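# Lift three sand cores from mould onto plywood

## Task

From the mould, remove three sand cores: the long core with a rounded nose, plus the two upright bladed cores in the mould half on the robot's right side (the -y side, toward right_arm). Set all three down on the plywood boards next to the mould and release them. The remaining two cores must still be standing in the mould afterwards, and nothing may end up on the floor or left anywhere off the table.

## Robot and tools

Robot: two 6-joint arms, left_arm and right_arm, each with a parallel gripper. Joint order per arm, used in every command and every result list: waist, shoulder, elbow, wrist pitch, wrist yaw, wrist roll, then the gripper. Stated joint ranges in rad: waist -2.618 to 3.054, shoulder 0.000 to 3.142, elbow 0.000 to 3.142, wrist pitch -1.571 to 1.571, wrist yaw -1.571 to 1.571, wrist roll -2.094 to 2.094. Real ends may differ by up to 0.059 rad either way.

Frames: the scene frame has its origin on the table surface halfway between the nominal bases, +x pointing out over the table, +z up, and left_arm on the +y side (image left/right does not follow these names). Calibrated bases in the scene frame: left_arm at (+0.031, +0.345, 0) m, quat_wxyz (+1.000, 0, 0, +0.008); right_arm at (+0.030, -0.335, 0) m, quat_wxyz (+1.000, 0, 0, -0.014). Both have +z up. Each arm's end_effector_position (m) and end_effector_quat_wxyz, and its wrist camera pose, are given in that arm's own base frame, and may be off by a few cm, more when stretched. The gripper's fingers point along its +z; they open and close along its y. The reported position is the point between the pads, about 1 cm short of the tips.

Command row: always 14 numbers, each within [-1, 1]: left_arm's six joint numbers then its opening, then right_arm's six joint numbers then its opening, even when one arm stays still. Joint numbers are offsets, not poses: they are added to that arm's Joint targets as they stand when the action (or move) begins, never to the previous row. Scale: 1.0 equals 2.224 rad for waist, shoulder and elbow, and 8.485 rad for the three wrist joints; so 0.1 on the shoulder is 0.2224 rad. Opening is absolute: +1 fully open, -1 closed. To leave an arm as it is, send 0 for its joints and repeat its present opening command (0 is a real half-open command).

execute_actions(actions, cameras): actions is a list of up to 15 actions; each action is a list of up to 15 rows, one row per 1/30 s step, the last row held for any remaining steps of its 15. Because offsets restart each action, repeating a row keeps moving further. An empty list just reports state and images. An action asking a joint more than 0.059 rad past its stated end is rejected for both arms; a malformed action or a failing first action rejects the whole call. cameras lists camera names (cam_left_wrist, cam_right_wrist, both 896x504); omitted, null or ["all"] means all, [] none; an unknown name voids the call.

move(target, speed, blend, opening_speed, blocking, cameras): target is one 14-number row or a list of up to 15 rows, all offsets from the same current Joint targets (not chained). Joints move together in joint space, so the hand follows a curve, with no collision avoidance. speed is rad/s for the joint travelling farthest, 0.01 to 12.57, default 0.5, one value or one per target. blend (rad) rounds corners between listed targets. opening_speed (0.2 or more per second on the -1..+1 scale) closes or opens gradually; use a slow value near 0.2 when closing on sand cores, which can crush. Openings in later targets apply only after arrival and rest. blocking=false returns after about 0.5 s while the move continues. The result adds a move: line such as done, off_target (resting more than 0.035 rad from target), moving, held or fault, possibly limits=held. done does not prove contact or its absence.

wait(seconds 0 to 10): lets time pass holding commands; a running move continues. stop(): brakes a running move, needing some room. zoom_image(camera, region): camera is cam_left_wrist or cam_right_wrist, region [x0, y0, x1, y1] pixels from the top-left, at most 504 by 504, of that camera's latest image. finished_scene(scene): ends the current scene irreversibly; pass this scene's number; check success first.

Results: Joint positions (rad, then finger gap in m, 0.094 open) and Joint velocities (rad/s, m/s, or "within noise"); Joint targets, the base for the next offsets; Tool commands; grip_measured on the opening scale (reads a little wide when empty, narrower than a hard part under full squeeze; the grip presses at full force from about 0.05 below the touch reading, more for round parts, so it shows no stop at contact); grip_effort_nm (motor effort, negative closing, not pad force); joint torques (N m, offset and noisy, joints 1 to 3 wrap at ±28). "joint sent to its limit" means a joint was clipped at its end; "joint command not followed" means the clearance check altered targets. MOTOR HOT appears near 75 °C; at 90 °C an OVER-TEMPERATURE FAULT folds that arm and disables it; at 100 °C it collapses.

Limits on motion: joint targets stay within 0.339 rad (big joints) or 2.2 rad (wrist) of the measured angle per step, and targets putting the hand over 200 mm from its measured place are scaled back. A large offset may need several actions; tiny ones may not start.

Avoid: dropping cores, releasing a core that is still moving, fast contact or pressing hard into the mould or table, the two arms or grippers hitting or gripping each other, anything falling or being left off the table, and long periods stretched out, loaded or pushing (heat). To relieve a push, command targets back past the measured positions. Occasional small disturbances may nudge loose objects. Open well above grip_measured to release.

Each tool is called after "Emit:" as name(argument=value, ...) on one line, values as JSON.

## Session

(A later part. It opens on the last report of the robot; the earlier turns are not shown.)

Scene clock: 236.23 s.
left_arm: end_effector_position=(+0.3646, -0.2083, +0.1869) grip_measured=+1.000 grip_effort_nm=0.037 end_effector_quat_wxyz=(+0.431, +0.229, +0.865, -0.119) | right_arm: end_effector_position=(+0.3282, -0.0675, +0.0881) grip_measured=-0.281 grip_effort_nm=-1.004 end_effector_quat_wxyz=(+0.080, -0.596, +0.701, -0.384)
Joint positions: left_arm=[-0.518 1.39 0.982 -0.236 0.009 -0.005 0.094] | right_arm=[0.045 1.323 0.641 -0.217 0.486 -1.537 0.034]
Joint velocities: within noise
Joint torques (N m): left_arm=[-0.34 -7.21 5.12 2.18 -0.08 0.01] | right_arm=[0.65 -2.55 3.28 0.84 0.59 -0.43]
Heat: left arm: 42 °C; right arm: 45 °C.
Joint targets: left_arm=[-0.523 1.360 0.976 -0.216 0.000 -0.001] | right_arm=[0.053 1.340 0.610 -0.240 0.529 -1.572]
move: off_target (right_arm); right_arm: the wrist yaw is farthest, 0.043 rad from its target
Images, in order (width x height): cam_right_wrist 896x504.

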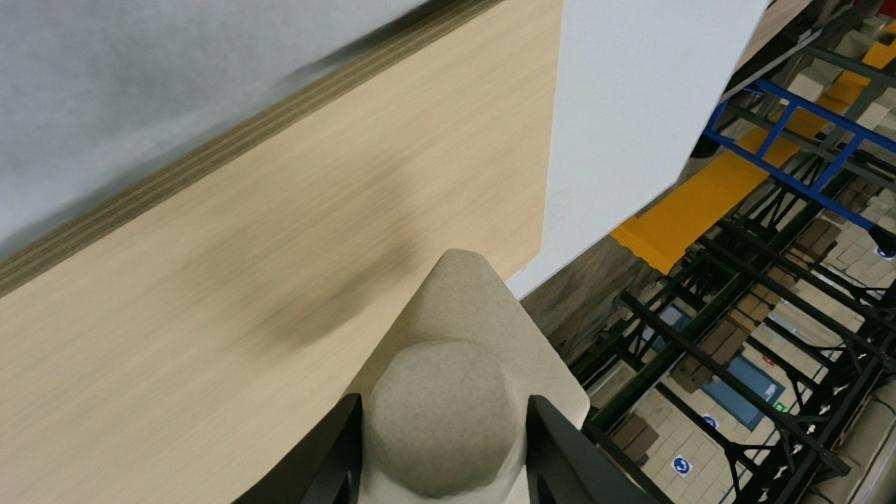

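Emit:
move(target=[-0.16,0,0.115,0,0.09,0,1,0,0,0,0,0,0,-0.7], speed=0.6, cameras=["cam_left_wrist"])

Scene clock: 247.87 s.
left_arm: end_effector_position=(+0.1689, -0.3903, +0.3125) grip_measured=+1.000 grip_effort_nm=0.027 end_effector_quat_wxyz=(+0.330, +0.510, +0.621, -0.494) | right_arm: end_effector_position=(+0.3282, -0.0675, +0.0881) grip_measured=-0.281 grip_effort_nm=-1.004 end_effector_quat_wxyz=(+0.080, -0.596, +0.701, -0.384)
Joint positions: left_arm=[-0.875 1.388 1.206 -0.229 0.75 -0.005 0.094] | right_arm=[0.045 1.323 0.641 -0.217 0.486 -1.537 0.034]
Joint velocities: within noise
Joint torques (N m): left_arm=[-0.27 -7.16 7.95 2.14 0.36 0.01] | right_arm=[0.64 -2.55 3.34 0.84 0.58 -0.44]
Heat: left arm: 42 °C; right arm: 43 °C.
Joint targets: left_arm=[-0.879 1.360 1.232 -0.215 0.763 -0.001] | right_arm=[0.053 1.340 0.610 -0.240 0.530 -1.572]
move: off_target (right_arm); right_arm: the wrist yaw is farthest, 0.043 rad from its target
Images, in order (width x height): cam_left_wrist 896x504.

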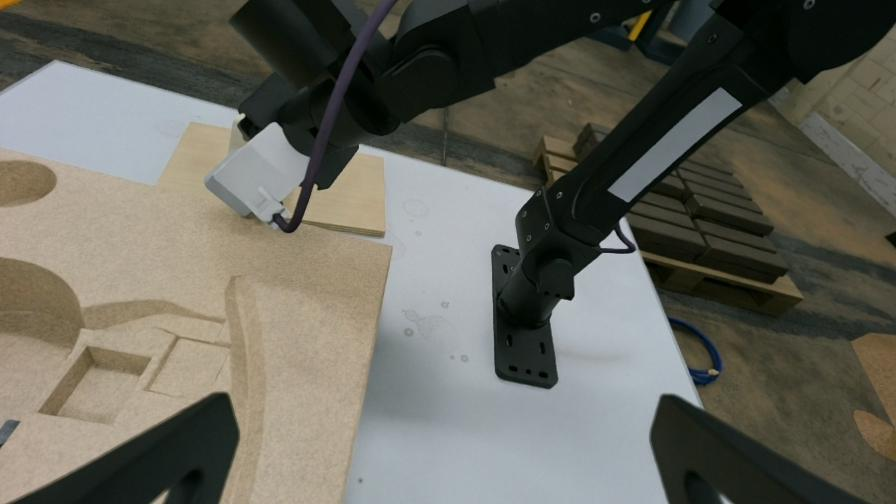

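Emit:
move(target=[[0,0,0,0,0,0,1,0,-0.036,0.1799,-0.0566,0,0,-0.7],[0,0,0,0,0,0,1,-0.2037,-0.0135,0.3755,-0.1025,-0.0625,0.1853,-0.7],[0,0,0,0,0,0,1,-0.379,-0.036,0.1799,-0.0566,-0.1214,0.3704,-0.7]], speed=0.7)

Scene clock: 268.63 s.
left_arm: end_effector_position=(+0.1686, -0.3903, +0.3126) grip_measured=+1.000 grip_effort_nm=0.032 end_effector_quat_wxyz=(+0.330, +0.510, +0.621, -0.495) | right_arm: end_effector_position=(+0.2770, -0.1634, +0.1573) grip_measured=-0.280 grip_effort_nm=-1.009 end_effector_quat_wxyz=(+0.140, +0.847, +0.419, +0.296)
Joint positions: left_arm=[-0.875 1.388 1.206 -0.229 0.752 -0.005 0.094] | right_arm=[-0.785 1.3 1.004 -0.775 -0.46 1.559 0.034]
Joint velocities: within noise
Joint torques (N m): left_arm=[-0.16 -7.1 7.86 2.1 0.32 0.01] | right_arm=[-0.61 -7.17 6.3 1.38 -0.58 0.04]
Heat: left arm: 42 °C; right arm: 42 °C.
Joint targets: left_arm=[-0.879 1.360 1.232 -0.215 0.763 -0.001] | right_arm=[-0.790 1.260 1.010 -0.720 -0.501 1.571]
move: off_target (right_arm); right_arm: the wrist pitch is farthest, 0.054 rad from its target

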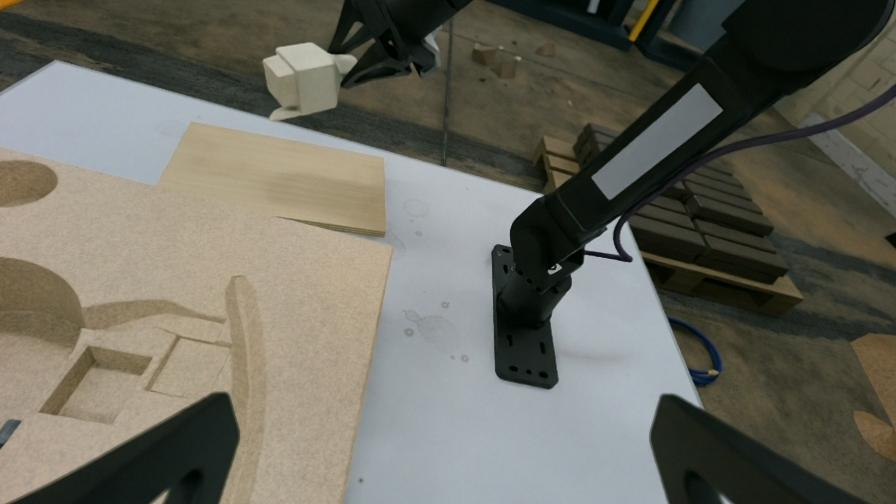

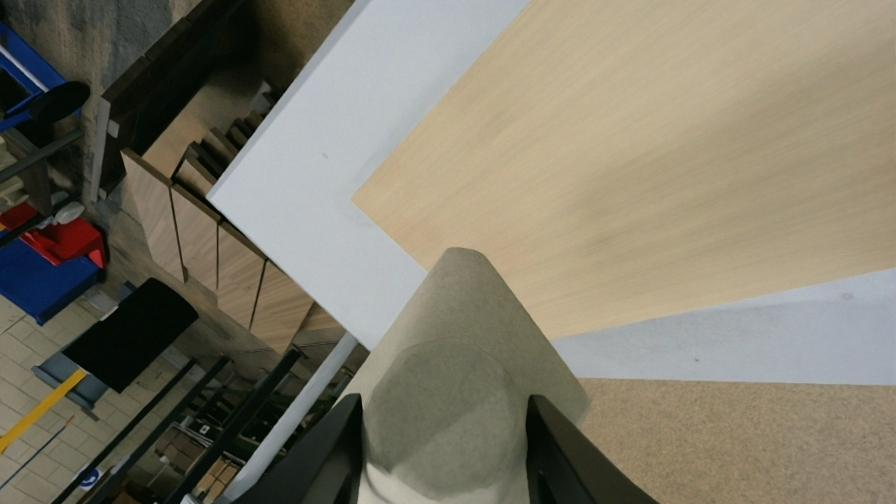

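Emit:
zoom_image(camera="cam_left_wrist", region=[150, 0, 450, 250])

Scaled by 1.680.

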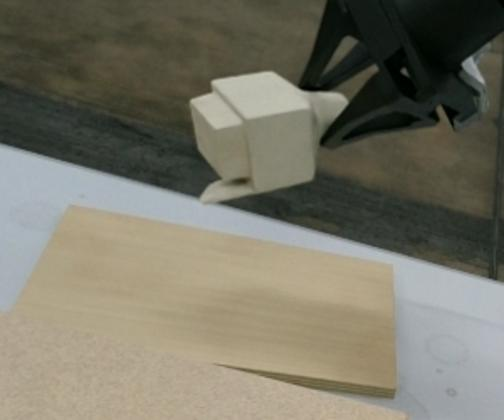

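Emit:
move(target=[[0,0,0,0,0,0,1,0,0.2365,0.223,-0.0771,-0.0047,0,-0.7],[0,0,0,0,0,0,1,0,0.3215,0.2621,-0.0886,-0.0047,0,-0.7]], speed=0.4)

Scene clock: 300.73 s.
left_arm: end_effector_position=(+0.1686, -0.3903, +0.3126) grip_measured=+1.000 grip_effort_nm=0.022 end_effector_quat_wxyz=(+0.330, +0.510, +0.621, -0.495) | right_arm: end_effector_position=(+0.2807, -0.1596, +0.0977) grip_measured=-0.280 grip_effort_nm=-1.004 end_effector_quat_wxyz=(-0.213, +0.899, +0.342, +0.175)
Joint positions: left_arm=[-0.875 1.388 1.206 -0.229 0.752 -0.005 0.094] | right_arm=[-0.785 1.976 1.558 -1.423 -0.494 1.561 0.034]
Joint velocities: within noise
Joint torques (N m): left_arm=[-0.18 -7.09 7.84 2.12 0.35 -0.02] | right_arm=[-0.5 -8.29 7.53 -0.74 -0.69 0.08]
Heat: left arm: 42 °C; right arm: 43 °C.
Joint targets: left_arm=[-0.879 1.360 1.232 -0.215 0.763 -0.001] | right_arm=[-0.790 1.975 1.593 -1.472 -0.541 1.571]
move: off_target (right_arm); right_arm: the wrist pitch is farthest, 0.049 rad from its target

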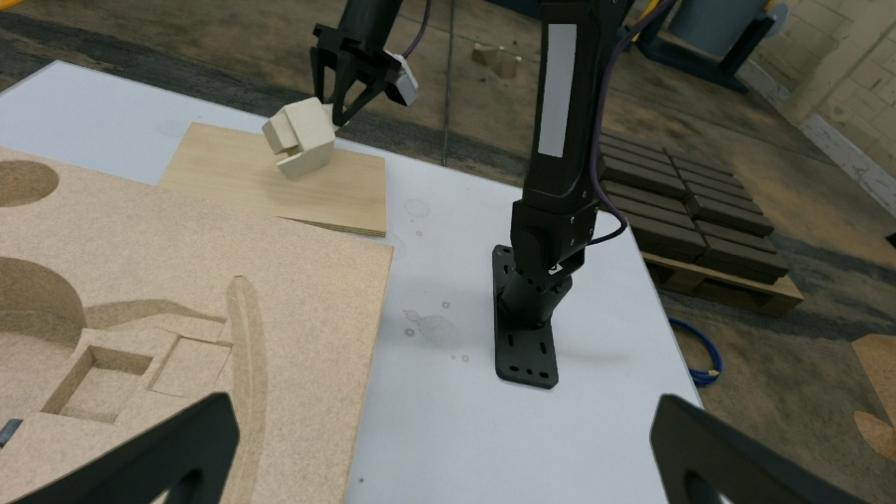

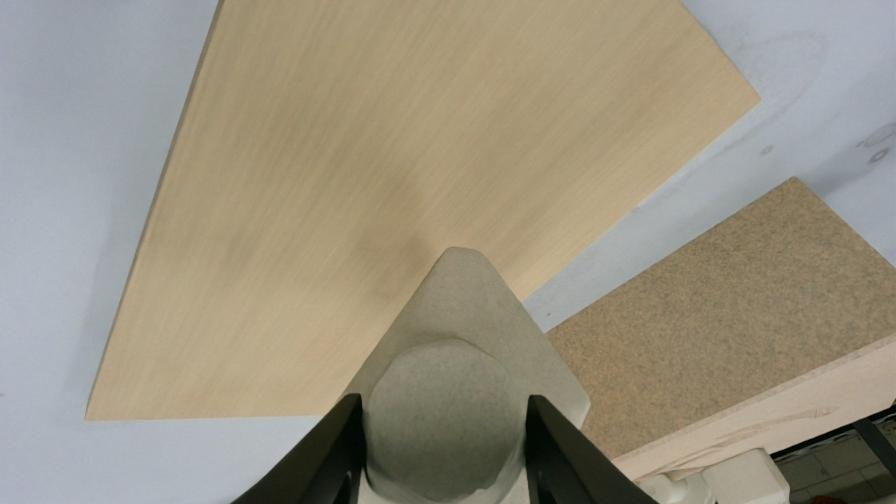

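Emit:
zoom_image(camera="cam_left_wrist", region=[200, 20, 450, 250])

Scaled by 2.016.

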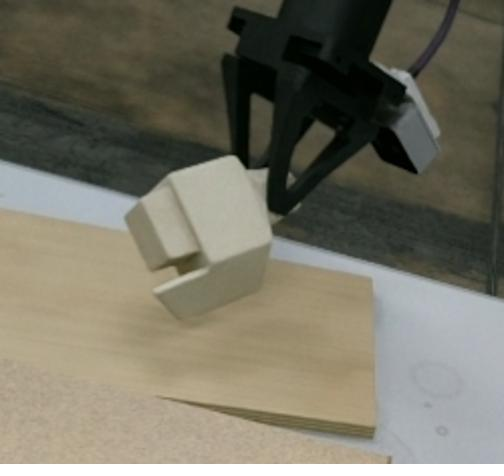

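Emit:
move(target=[0,0,0,0,0,0,1,0,0.0085,-0.0243,0.003,0,0,-0.7], speed=0.12)

Emit:
zoom_image(camera="cam_left_wrist", region=[200, 20, 450, 250])

Scene clock: 308.80 s.
left_arm: end_effector_position=(+0.1686, -0.3903, +0.3126) grip_measured=+1.000 grip_effort_nm=0.027 end_effector_quat_wxyz=(+0.330, +0.510, +0.621, -0.495) | right_arm: end_effector_position=(+0.2768, -0.1557, +0.0902) grip_measured=-0.280 grip_effort_nm=-1.009 end_effector_quat_wxyz=(-0.228, +0.898, +0.337, +0.168)
Joint positions: left_arm=[-0.875 1.388 1.206 -0.229 0.752 -0.005 0.094] | right_arm=[-0.785 1.991 1.539 -1.424 -0.494 1.561 0.034]
Joint velocities: within noise
Joint torques (N m): left_arm=[-0.18 -7.15 7.82 2.12 0.34 0] | right_arm=[-0.49 -7.99 4.59 -0.57 -0.68 0.08]
Heat: left arm: 42 °C; right arm: 42 °C.
Joint targets: left_arm=[-0.879 1.360 1.232 -0.215 0.763 -0.001] | right_arm=[-0.790 1.994 1.539 -1.446 -0.540 1.571]
move: off_target (right_arm); right_arm: the wrist yaw is farthest, 0.047 rad from its target

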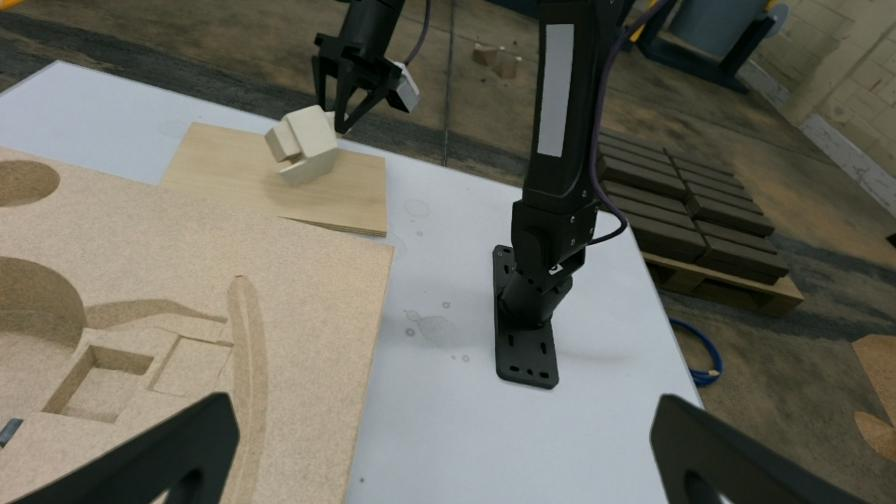

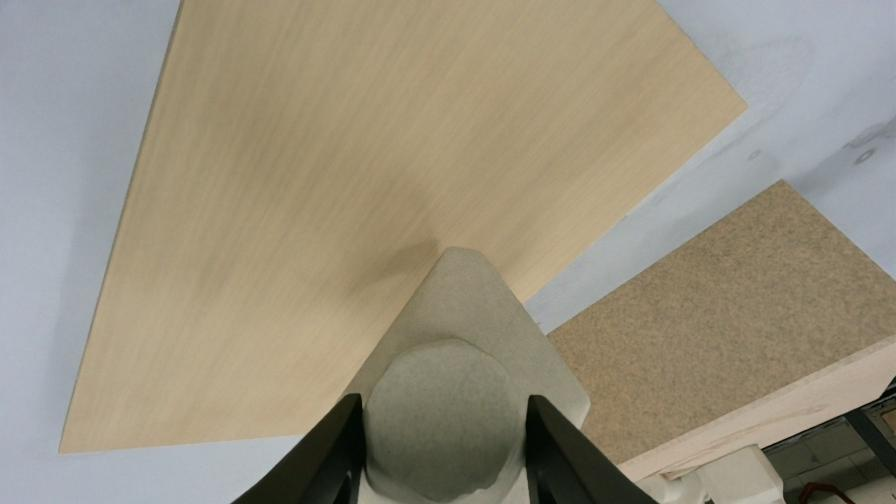

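Scaled by 2.016.

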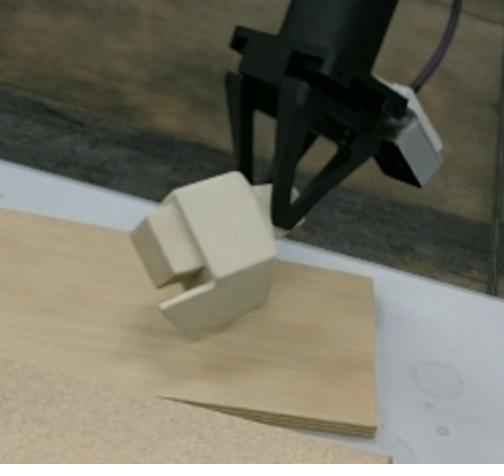

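Emit:
move(target=[0,0,0,0,0,0,1,0,0.0085,-0.0243,0.006,0,0,-0.7], speed=0.12)

Emit:
zoom_image(camera="cam_left_wrist", region=[200, 20, 450, 250])

Scene clock: 313.43 s.
left_arm: end_effector_position=(+0.1686, -0.3903, +0.3126) grip_measured=+1.000 grip_effort_nm=0.027 end_effector_quat_wxyz=(+0.330, +0.510, +0.621, -0.495) | right_arm: end_effector_position=(+0.2735, -0.1501, +0.0777) grip_measured=-0.280 grip_effort_nm=-1.009 end_effector_quat_wxyz=(-0.242, +0.896, +0.330, +0.169)
Joint positions: left_arm=[-0.875 1.388 1.206 -0.229 0.752 -0.005 0.094] | right_arm=[-0.787 2.002 1.492 -1.394 -0.508 1.561 0.034]
Joint velocities: within noise
Joint torques (N m): left_arm=[-0.28 -7.16 7.88 2.13 0.36 -0.02] | right_arm=[-0.32 -7.39 4 -0.43 -0.54 0.08]
Heat: left arm: 42 °C; right arm: 41 °C.
Joint targets: left_arm=[-0.879 1.360 1.232 -0.215 0.763 -0.001] | right_arm=[-0.790 2.013 1.485 -1.395 -0.540 1.571]
move: done

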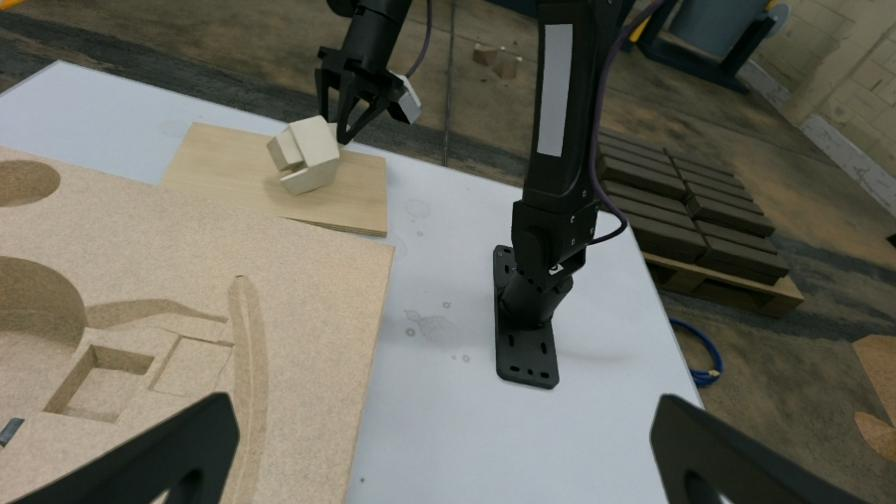

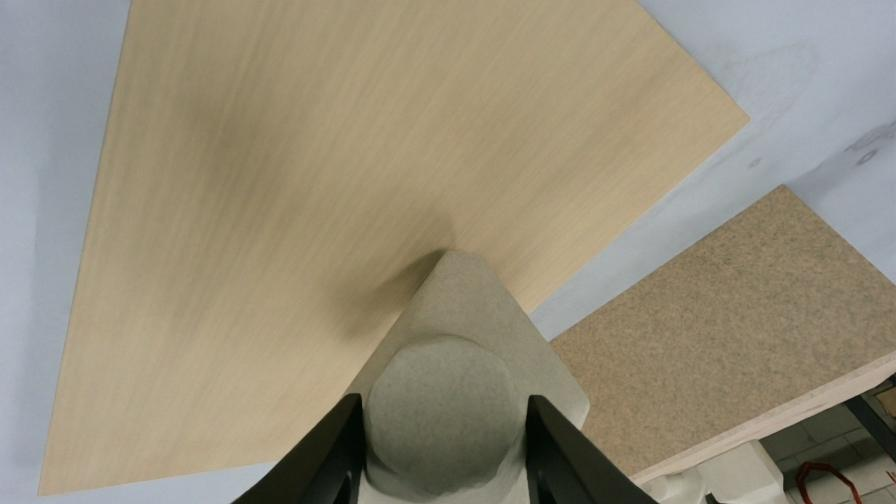

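Scaled by 2.016.

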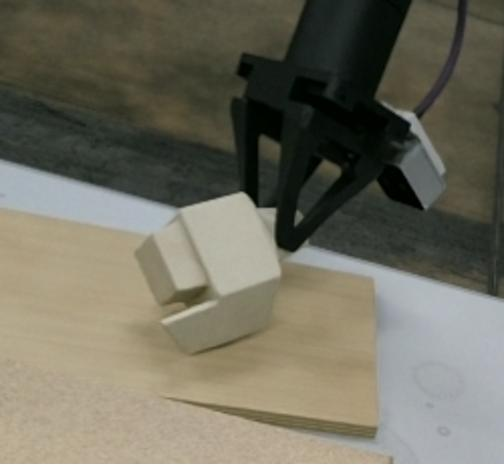

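Emit:
move(target=[0,0,0,0,0,0,1,0,0.0085,-0.0243,0.0075,0,0,-0.7], speed=0.1)

Emit:
zoom_image(camera="cam_left_wrist", region=[200, 20, 450, 250])

Scene clock: 316.53 s.
left_arm: end_effector_position=(+0.1686, -0.3903, +0.3126) grip_measured=+1.000 grip_effort_nm=0.022 end_effector_quat_wxyz=(+0.330, +0.510, +0.621, -0.495) | right_arm: end_effector_position=(+0.2721, -0.1445, +0.0713) grip_measured=-0.280 grip_effort_nm=-1.009 end_effector_quat_wxyz=(-0.254, +0.894, +0.321, +0.181)
Joint positions: left_arm=[-0.875 1.388 1.206 -0.229 0.752 -0.005 0.094] | right_arm=[-0.794 2.003 1.45 -1.368 -0.541 1.561 0.034]
Joint velocities: within noise
Joint torques (N m): left_arm=[-0.21 -7.12 7.87 2.12 0.34 -0.01] | right_arm=[0.31 -5.98 2.96 -0.11 -0.22 0.07]
Heat: left arm: 42 °C; right arm: 41 °C.
Joint targets: left_arm=[-0.879 1.360 1.232 -0.215 0.763 -0.001] | right_arm=[-0.790 2.032 1.431 -1.332 -0.540 1.571]
move: off_target (right_arm); right_arm: the wrist pitch is farthest, 0.037 rad from its target

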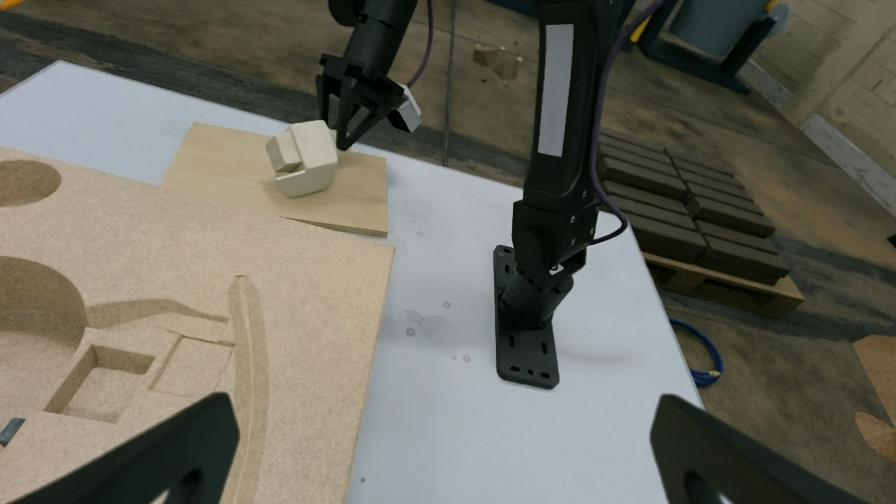

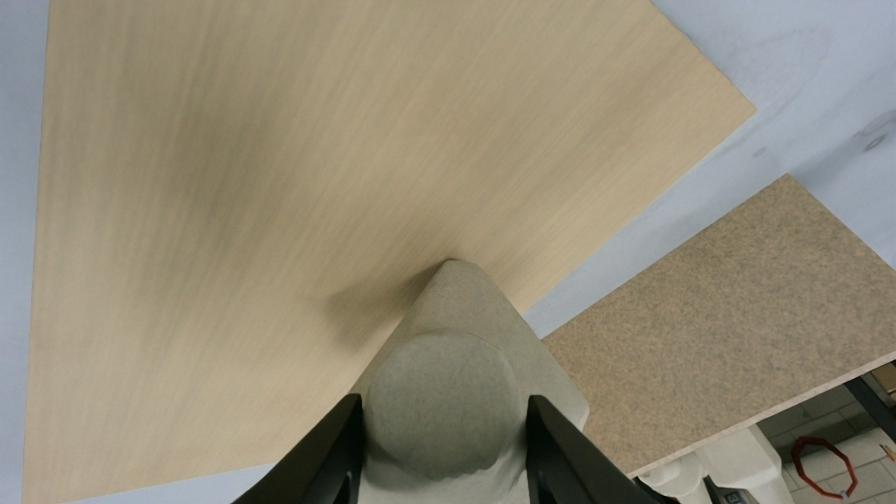

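Scaled by 2.016.

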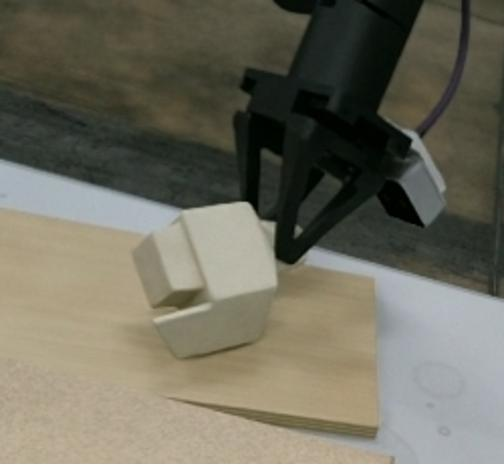

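Emit:
move(target=[0,0,0,0,0,0,1,0,0,0,0,0,0,-0.12], opening_speed=0.2)

Emit:
zoom_image(camera="cam_left_wrist", region=[200, 20, 450, 250])

Scene clock: 321.73 s.
left_arm: end_effector_position=(+0.1686, -0.3903, +0.3126) grip_measured=+1.000 grip_effort_nm=0.032 end_effector_quat_wxyz=(+0.330, +0.510, +0.621, -0.495) | right_arm: end_effector_position=(+0.2727, -0.1484, +0.0592) grip_measured=-0.123 grip_effort_nm=0.178 end_effector_quat_wxyz=(-0.249, +0.896, +0.323, +0.176)
Joint positions: left_arm=[-0.875 1.388 1.206 -0.229 0.752 -0.005 0.094] | right_arm=[-0.794 2.023 1.436 -1.327 -0.526 1.562 0.041]
Joint velocities: within noise
Joint torques (N m): left_arm=[-0.18 -7.17 7.87 2.11 0.36 -0.01] | right_arm=[0.23 -7.58 3.99 -0.47 -0.39 0.06]
Heat: left arm: 42 °C; right arm: 40 °C.
Joint targets: left_arm=[-0.879 1.360 1.232 -0.215 0.763 -0.001] | right_arm=[-0.790 2.032 1.431 -1.332 -0.541 1.571]
move: done

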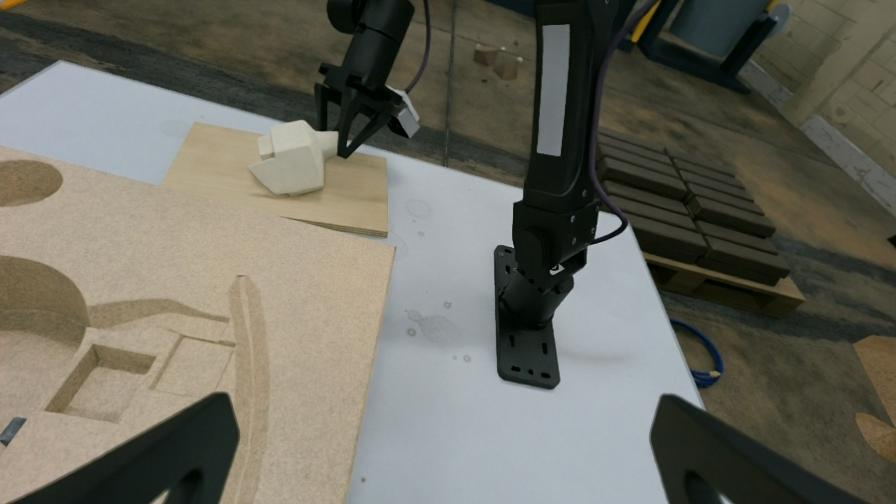

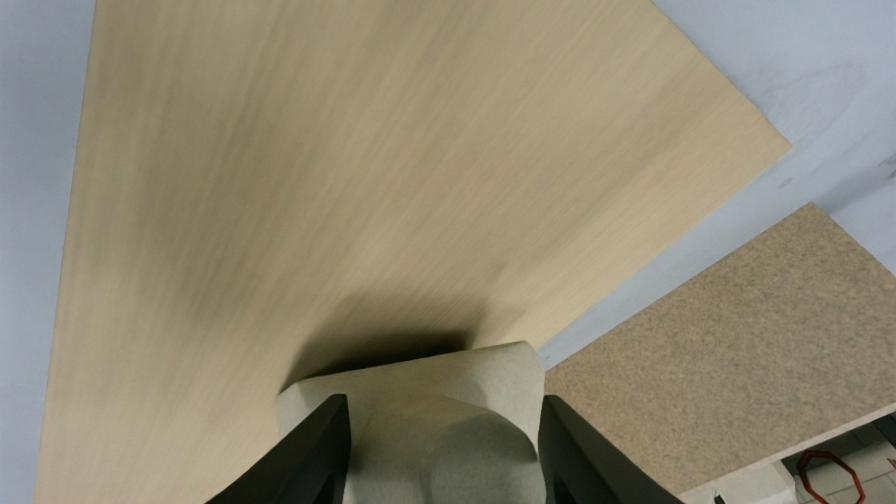

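Scaled by 2.016.

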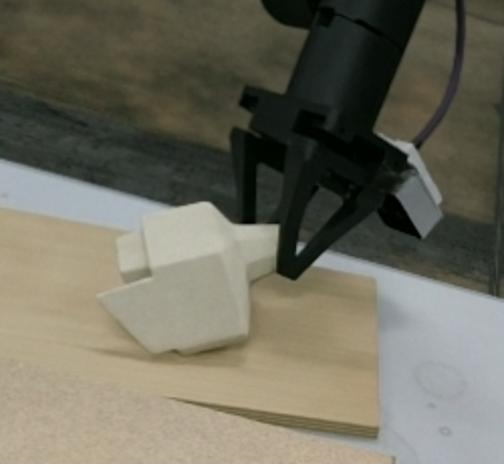

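Emit:
move(target=[[0,0,0,0,0,0,1,0,0,0,0,0,0,0.25],[0,0,0,0,0,0,1,0,-0.03,0.08,-0.017,0,0,0.25],[0,0,0,0,0,0,1,0,-0.11,0.05,-0.005,0,0,0.25]], speed=0.3, opening_speed=0.5)

Scene clock: 326.83 s.
left_arm: end_effector_position=(+0.1685, -0.3903, +0.3126) grip_measured=+1.000 grip_effort_nm=0.022 end_effector_quat_wxyz=(+0.330, +0.510, +0.621, -0.495) | right_arm: end_effector_position=(+0.2886, -0.1637, +0.1462) grip_measured=+0.247 grip_effort_nm=0.173 end_effector_quat_wxyz=(-0.131, +0.895, +0.360, +0.229)
Joint positions: left_arm=[-0.875 1.388 1.206 -0.229 0.752 -0.005 0.094] | right_arm=[-0.794 1.814 1.554 -1.384 -0.53 1.563 0.059]
Joint velocities: within noise
Joint torques (N m): left_arm=[-0.28 -7.01 7.88 2.11 0.36 0] | right_arm=[0.31 -9.5 4.21 0.07 -0.35 0.06]
Heat: left arm: 42 °C; right arm: 40 °C.
Joint targets: left_arm=[-0.879 1.360 1.232 -0.215 0.763 -0.001] | right_arm=[-0.790 1.787 1.542 -1.374 -0.540 1.571]
move: done

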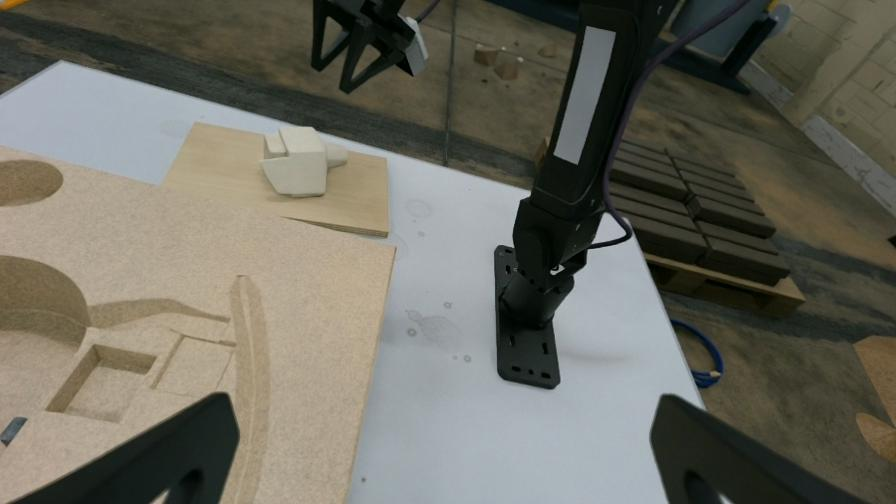

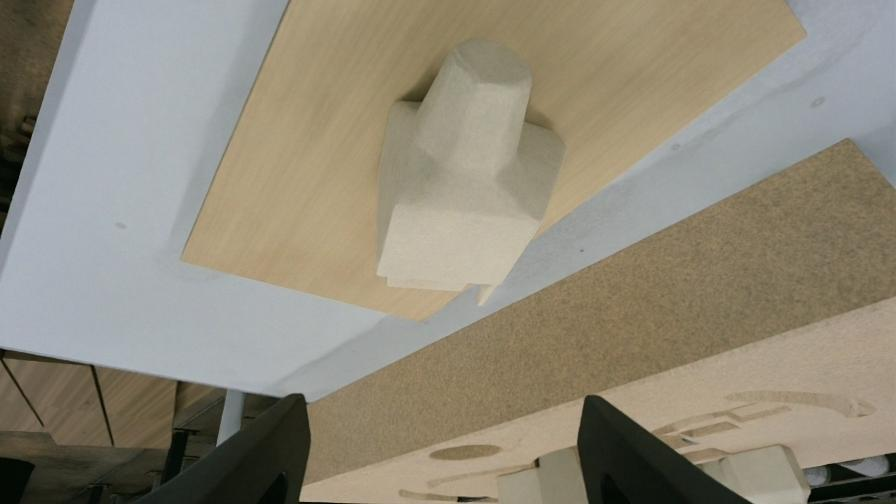

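Emit:
move(target=[[0,0,0,0,0,0,1,0.3552,-0.219,-0.0189,0.0559,0.0636,-0.1852,1],[0,0,0,0,0,0,1,0.5301,-0.1493,-0.219,0.1596,0.0636,-0.1852,1]], speed=0.9, blend=0.1)

Scene clock: 340.37 s.
left_arm: end_effector_position=(+0.1685, -0.3903, +0.3126) grip_measured=+1.000 grip_effort_nm=0.022 end_effector_quat_wxyz=(+0.330, +0.510, +0.621, -0.495) | right_arm: end_effector_position=(+0.4277, +0.1762, +0.2363) grip_measured=+0.997 grip_effort_nm=0.164 end_effector_quat_wxyz=(+0.524, -0.161, +0.830, +0.106)
Joint positions: left_arm=[-0.875 1.388 1.206 -0.229 0.752 -0.005 0.094] | right_arm=[0.387 1.452 1.06 -0.051 -0.004 0.006 0.094]
Joint velocities: within noise
Joint torques (N m): left_arm=[-0.21 -7.13 7.95 2.1 0.36 -0.01] | right_arm=[0.13 -5.38 6.04 1.73 0.02 -0.11]
Heat: left arm: 42 °C; right arm: 40 °C.
Joint targets: left_arm=[-0.879 1.360 1.232 -0.215 0.763 -0.001] | right_arm=[0.389 1.455 1.055 -0.020 -0.001 0.000]
move: done

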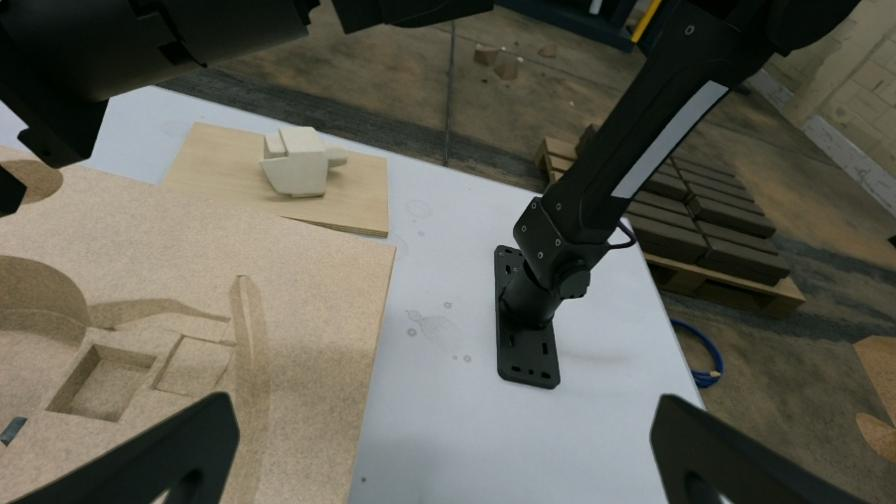

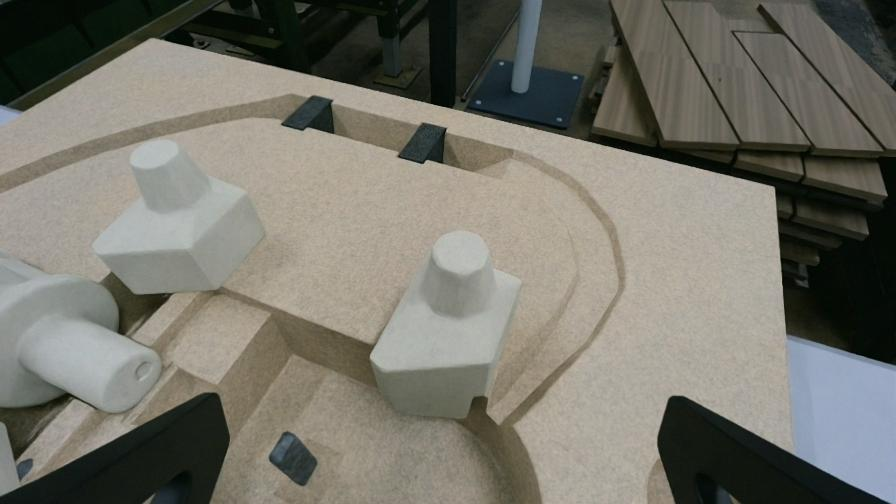

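Emit:
move(target=[[0,0,0,0,0,0,1,-0.0059,0.1956,0.0899,0.0209,0,0,1],[0,0,0,0,0,0,1,-0.0059,0.1956,0.0899,0.0209,0,0,-0.5]], speed=0.4, opening_speed=0.8, cameras=["cam_right_wrist"])

Scene clock: 352.33 s.
left_arm: end_effector_position=(+0.1685, -0.3903, +0.3126) grip_measured=+1.000 grip_effort_nm=0.022 end_effector_quat_wxyz=(+0.330, +0.510, +0.621, -0.495) | right_arm: end_effector_position=(+0.5044, +0.2068, +0.1414) grip_measured=+0.353 grip_effort_nm=-1.009 end_effector_quat_wxyz=(+0.485, -0.166, +0.852, +0.102)
Joint positions: left_arm=[-0.875 1.388 1.206 -0.229 0.752 -0.005 0.094] | right_arm=[0.382 1.881 1.224 0.124 -0.015 0.006 0.064]
Joint velocities: within noise
Joint torques (N m): left_arm=[-0.17 -7.13 7.95 2.1 0.36 0.01] | right_arm=[-0.59 -8.09 8.51 1.72 0.13 -0.11]
Heat: left arm: 42 °C; right arm: 43 °C.
Joint targets: left_arm=[-0.879 1.360 1.232 -0.215 0.763 -0.001] | right_arm=[0.376 1.890 1.255 0.157 -0.001 0.000]
move: done
Images, in order (width x height): cam_right_wrist 896x504.

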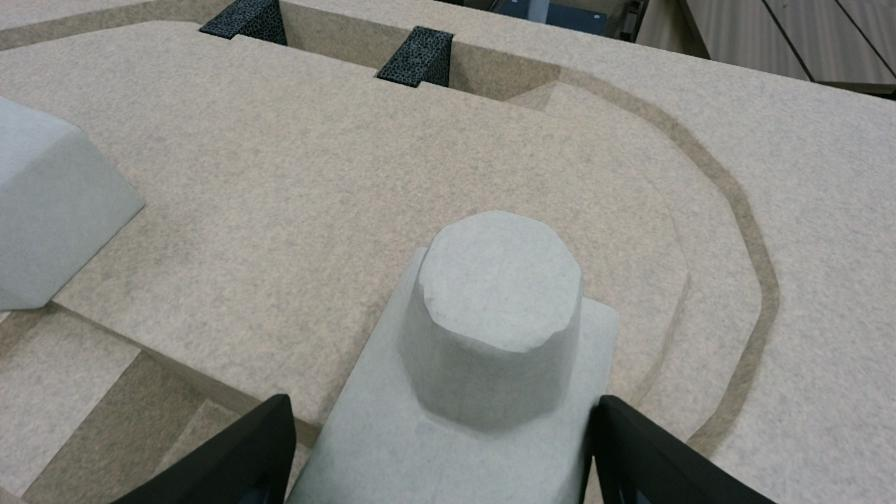

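Emit:
move(target=[[0,0,0,0,0,0,1,0,0,0,0,0,0,1],[0,0,0,0,0,0,1,-0.0081,0.0223,0.0378,-0.0025,0.0018,0,1]], speed=0.3, opening_speed=1.5, cameras=["cam_right_wrist"])

Scene clock: 363.53 s.
left_arm: end_effector_position=(+0.1685, -0.3903, +0.3126) grip_measured=+1.000 grip_effort_nm=0.032 end_effector_quat_wxyz=(+0.330, +0.510, +0.621, -0.495) | right_arm: end_effector_position=(+0.5284, +0.1996, +0.1563) grip_measured=+0.997 grip_effort_nm=0.173 end_effector_quat_wxyz=(+0.506, -0.150, +0.845, +0.089)
Joint positions: left_arm=[-0.875 1.388 1.206 -0.229 0.752 -0.005 0.094] | right_arm=[0.363 1.923 1.307 0.125 0.011 0.005 0.094]
Joint velocities: within noise
Joint torques (N m): left_arm=[-0.18 -7.08 7.94 2.12 0.34 -0.03] | right_arm=[-0.65 -7.98 8.68 1.54 0.02 -0.1]
Heat: left arm: 42 °C; right arm: 44 °C.
Joint targets: left_arm=[-0.879 1.360 1.232 -0.215 0.763 -0.001] | right_arm=[0.358 1.940 1.339 0.136 0.014 0.000]
move: done
Images, in order (width x height): cam_right_wrist 896x504.

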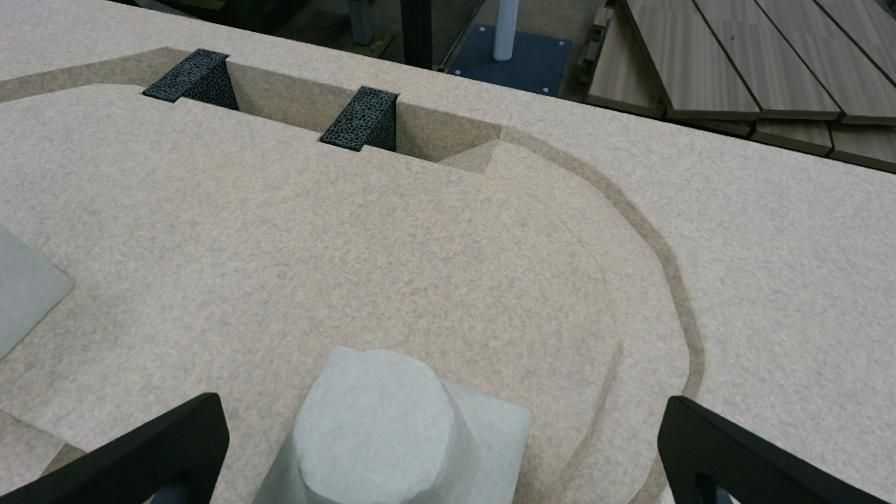

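Emit:
move(target=[[0,0,0,0,0,0,1,0.009,0.0034,0,-0.0027,0,0,1],[0,0,0,0,0,0,1,0.009,0.0034,0,-0.0027,0,0,-0.5]], speed=0.3, opening_speed=0.8, cameras=["cam_right_wrist"])

Scene clock: 371.73 s.
left_arm: end_effector_position=(+0.1685, -0.3903, +0.3126) grip_measured=+1.000 grip_effort_nm=0.027 end_effector_quat_wxyz=(+0.330, +0.510, +0.621, -0.495) | right_arm: end_effector_position=(+0.5277, +0.2068, +0.1551) grip_measured=-0.250 grip_effort_nm=-0.999 end_effector_quat_wxyz=(+0.504, -0.157, +0.845, +0.091)
Joint positions: left_arm=[-0.875 1.388 1.206 -0.229 0.752 -0.005 0.094] | right_arm=[0.376 1.932 1.318 0.118 0.012 0.001 0.035]
Joint velocities: within noise
Joint torques (N m): left_arm=[-0.25 -7.12 7.9 2.1 0.36 -0.01] | right_arm=[0.14 -8.09 7.73 1.4 0.02 -0.05]
Heat: left arm: 42 °C; right arm: 44 °C.
Joint targets: left_arm=[-0.879 1.360 1.232 -0.215 0.763 -0.001] | right_arm=[0.378 1.947 1.339 0.113 0.014 0.000]
move: done
Images, in order (width x height): cam_right_wrist 896x504.

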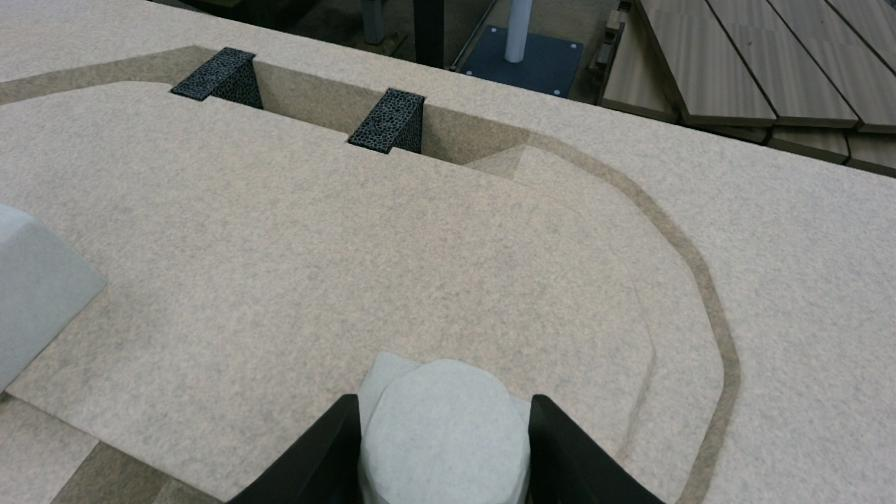

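Emit:
move(target=[[0,0,0,0,0,0,1,0,-0.04,0.0674,-0.0118,0,0,-0.6],[0,0,0,0,0,0,1,0,-0.0495,0.1632,-0.0391,0,0,-0.6],[0,0,0,0,0,0,1,0,-0.0315,0.295,-0.0691,0,0,-0.6]], speed=0.3, blend=0.05, cameras=["cam_right_wrist"])

Scene clock: 383.20 s.
left_arm: end_effector_position=(+0.1685, -0.3903, +0.3126) grip_measured=+1.000 grip_effort_nm=0.022 end_effector_quat_wxyz=(+0.330, +0.510, +0.621, -0.495) | right_arm: end_effector_position=(+0.5296, +0.2075, +0.3190) grip_measured=-0.251 grip_effort_nm=-1.009 end_effector_quat_wxyz=(+0.504, -0.157, +0.844, +0.091)
Joint positions: left_arm=[-0.875 1.388 1.206 -0.229 0.752 -0.005 0.094] | right_arm=[0.376 1.909 1.946 -0.532 0.012 0.001 0.035]
Joint velocities: within noise
Joint torques (N m): left_arm=[-0.21 -7.21 7.87 2.11 0.36 0] | right_arm=[0.17 -11.73 10.09 1.97 0.01 -0.05]
Heat: left arm: 42 °C; right arm: 44 °C.
Joint targets: left_arm=[-0.879 1.360 1.232 -0.215 0.763 -0.001] | right_arm=[0.378 1.877 1.995 -0.473 0.014 0.000]
move: off_target (right_arm); right_arm: the wrist pitch is farthest, 0.059 rad from its target
Images, in order (width x height): cam_right_wrist 896x504.

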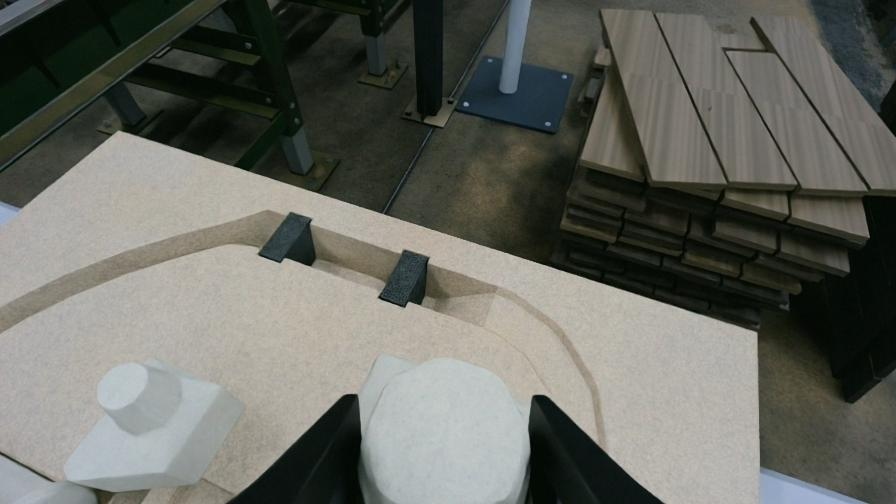

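Emit:
move(target=[[0,0,0,0,0,0,1,-0.2599,-0.1246,-0.0877,-0.0621,-0.0252,0.0707,-0.6],[0,0,0,0,0,0,1,-0.5108,-0.1246,-0.2828,-0.0491,-0.0653,0.1851,-0.6]], speed=0.6, blend=0.1)

Emit:
zoom_image(camera="cam_left_wrist", region=[150, 0, 450, 250])

Scene clock: 418.27 s.
left_arm: end_effector_position=(+0.1685, -0.3903, +0.3126) grip_measured=+1.000 grip_effort_nm=0.032 end_effector_quat_wxyz=(+0.330, +0.510, +0.621, -0.495) | right_arm: end_effector_position=(+0.3285, -0.1931, +0.1590) grip_measured=-0.252 grip_effort_nm=-1.009 end_effector_quat_wxyz=(+0.066, +0.856, +0.423, +0.290)
Joint positions: left_arm=[-0.875 1.388 1.206 -0.229 0.752 -0.005 0.094] | right_arm=[-0.759 1.643 1.362 -0.928 -0.496 1.557 0.035]
Joint velocities: within noise
Joint torques (N m): left_arm=[-0.29 -7.1 7.83 2.12 0.34 -0.01] | right_arm=[0.01 -10.07 6 1.04 -0.64 0.09]
Heat: left arm: 42 °C; right arm: 48 °C.
Joint targets: left_arm=[-0.879 1.360 1.232 -0.215 0.763 -0.001] | right_arm=[-0.759 1.600 1.366 -0.890 -0.540 1.570]
move: off_target (right_arm); right_arm: the shoulder is farthest, 0.044 rad from its target

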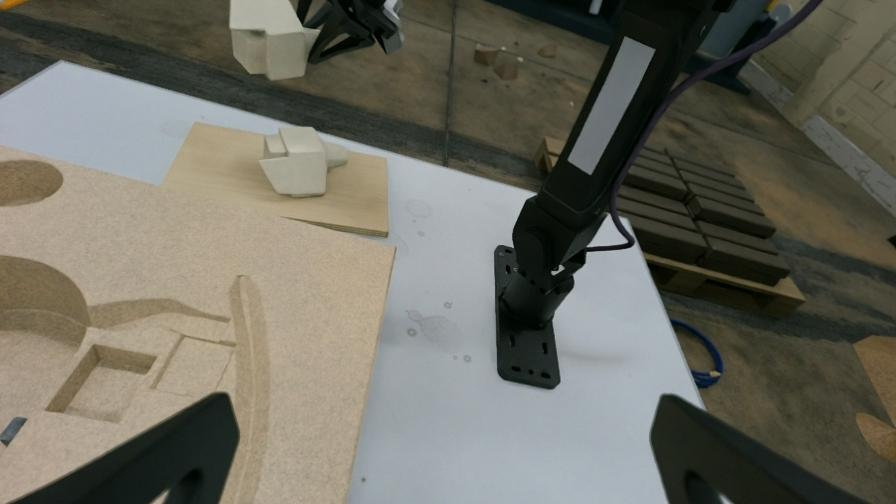

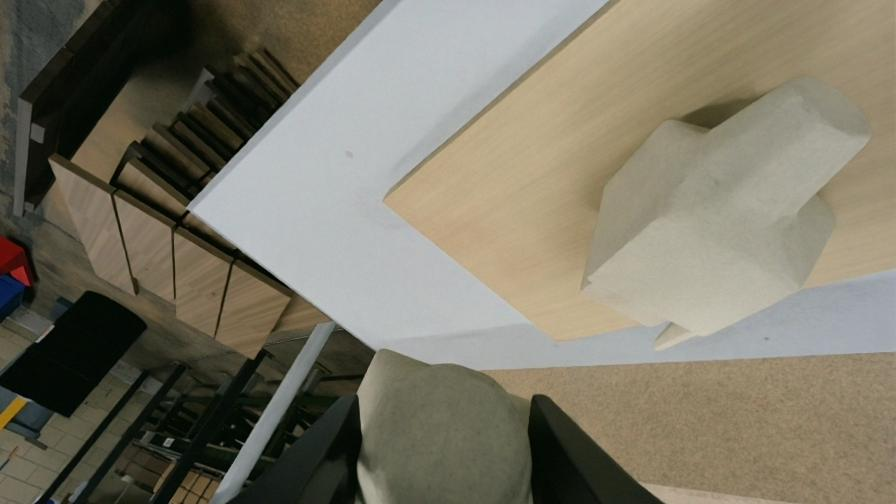

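Scaled by 1.680.

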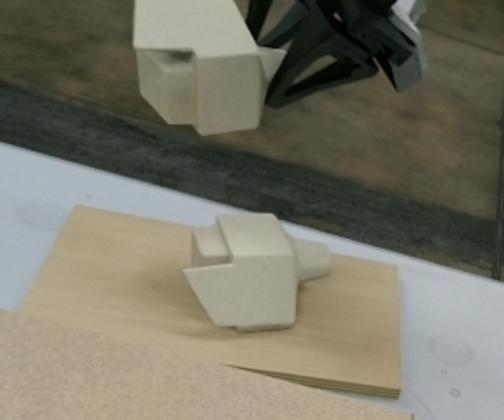

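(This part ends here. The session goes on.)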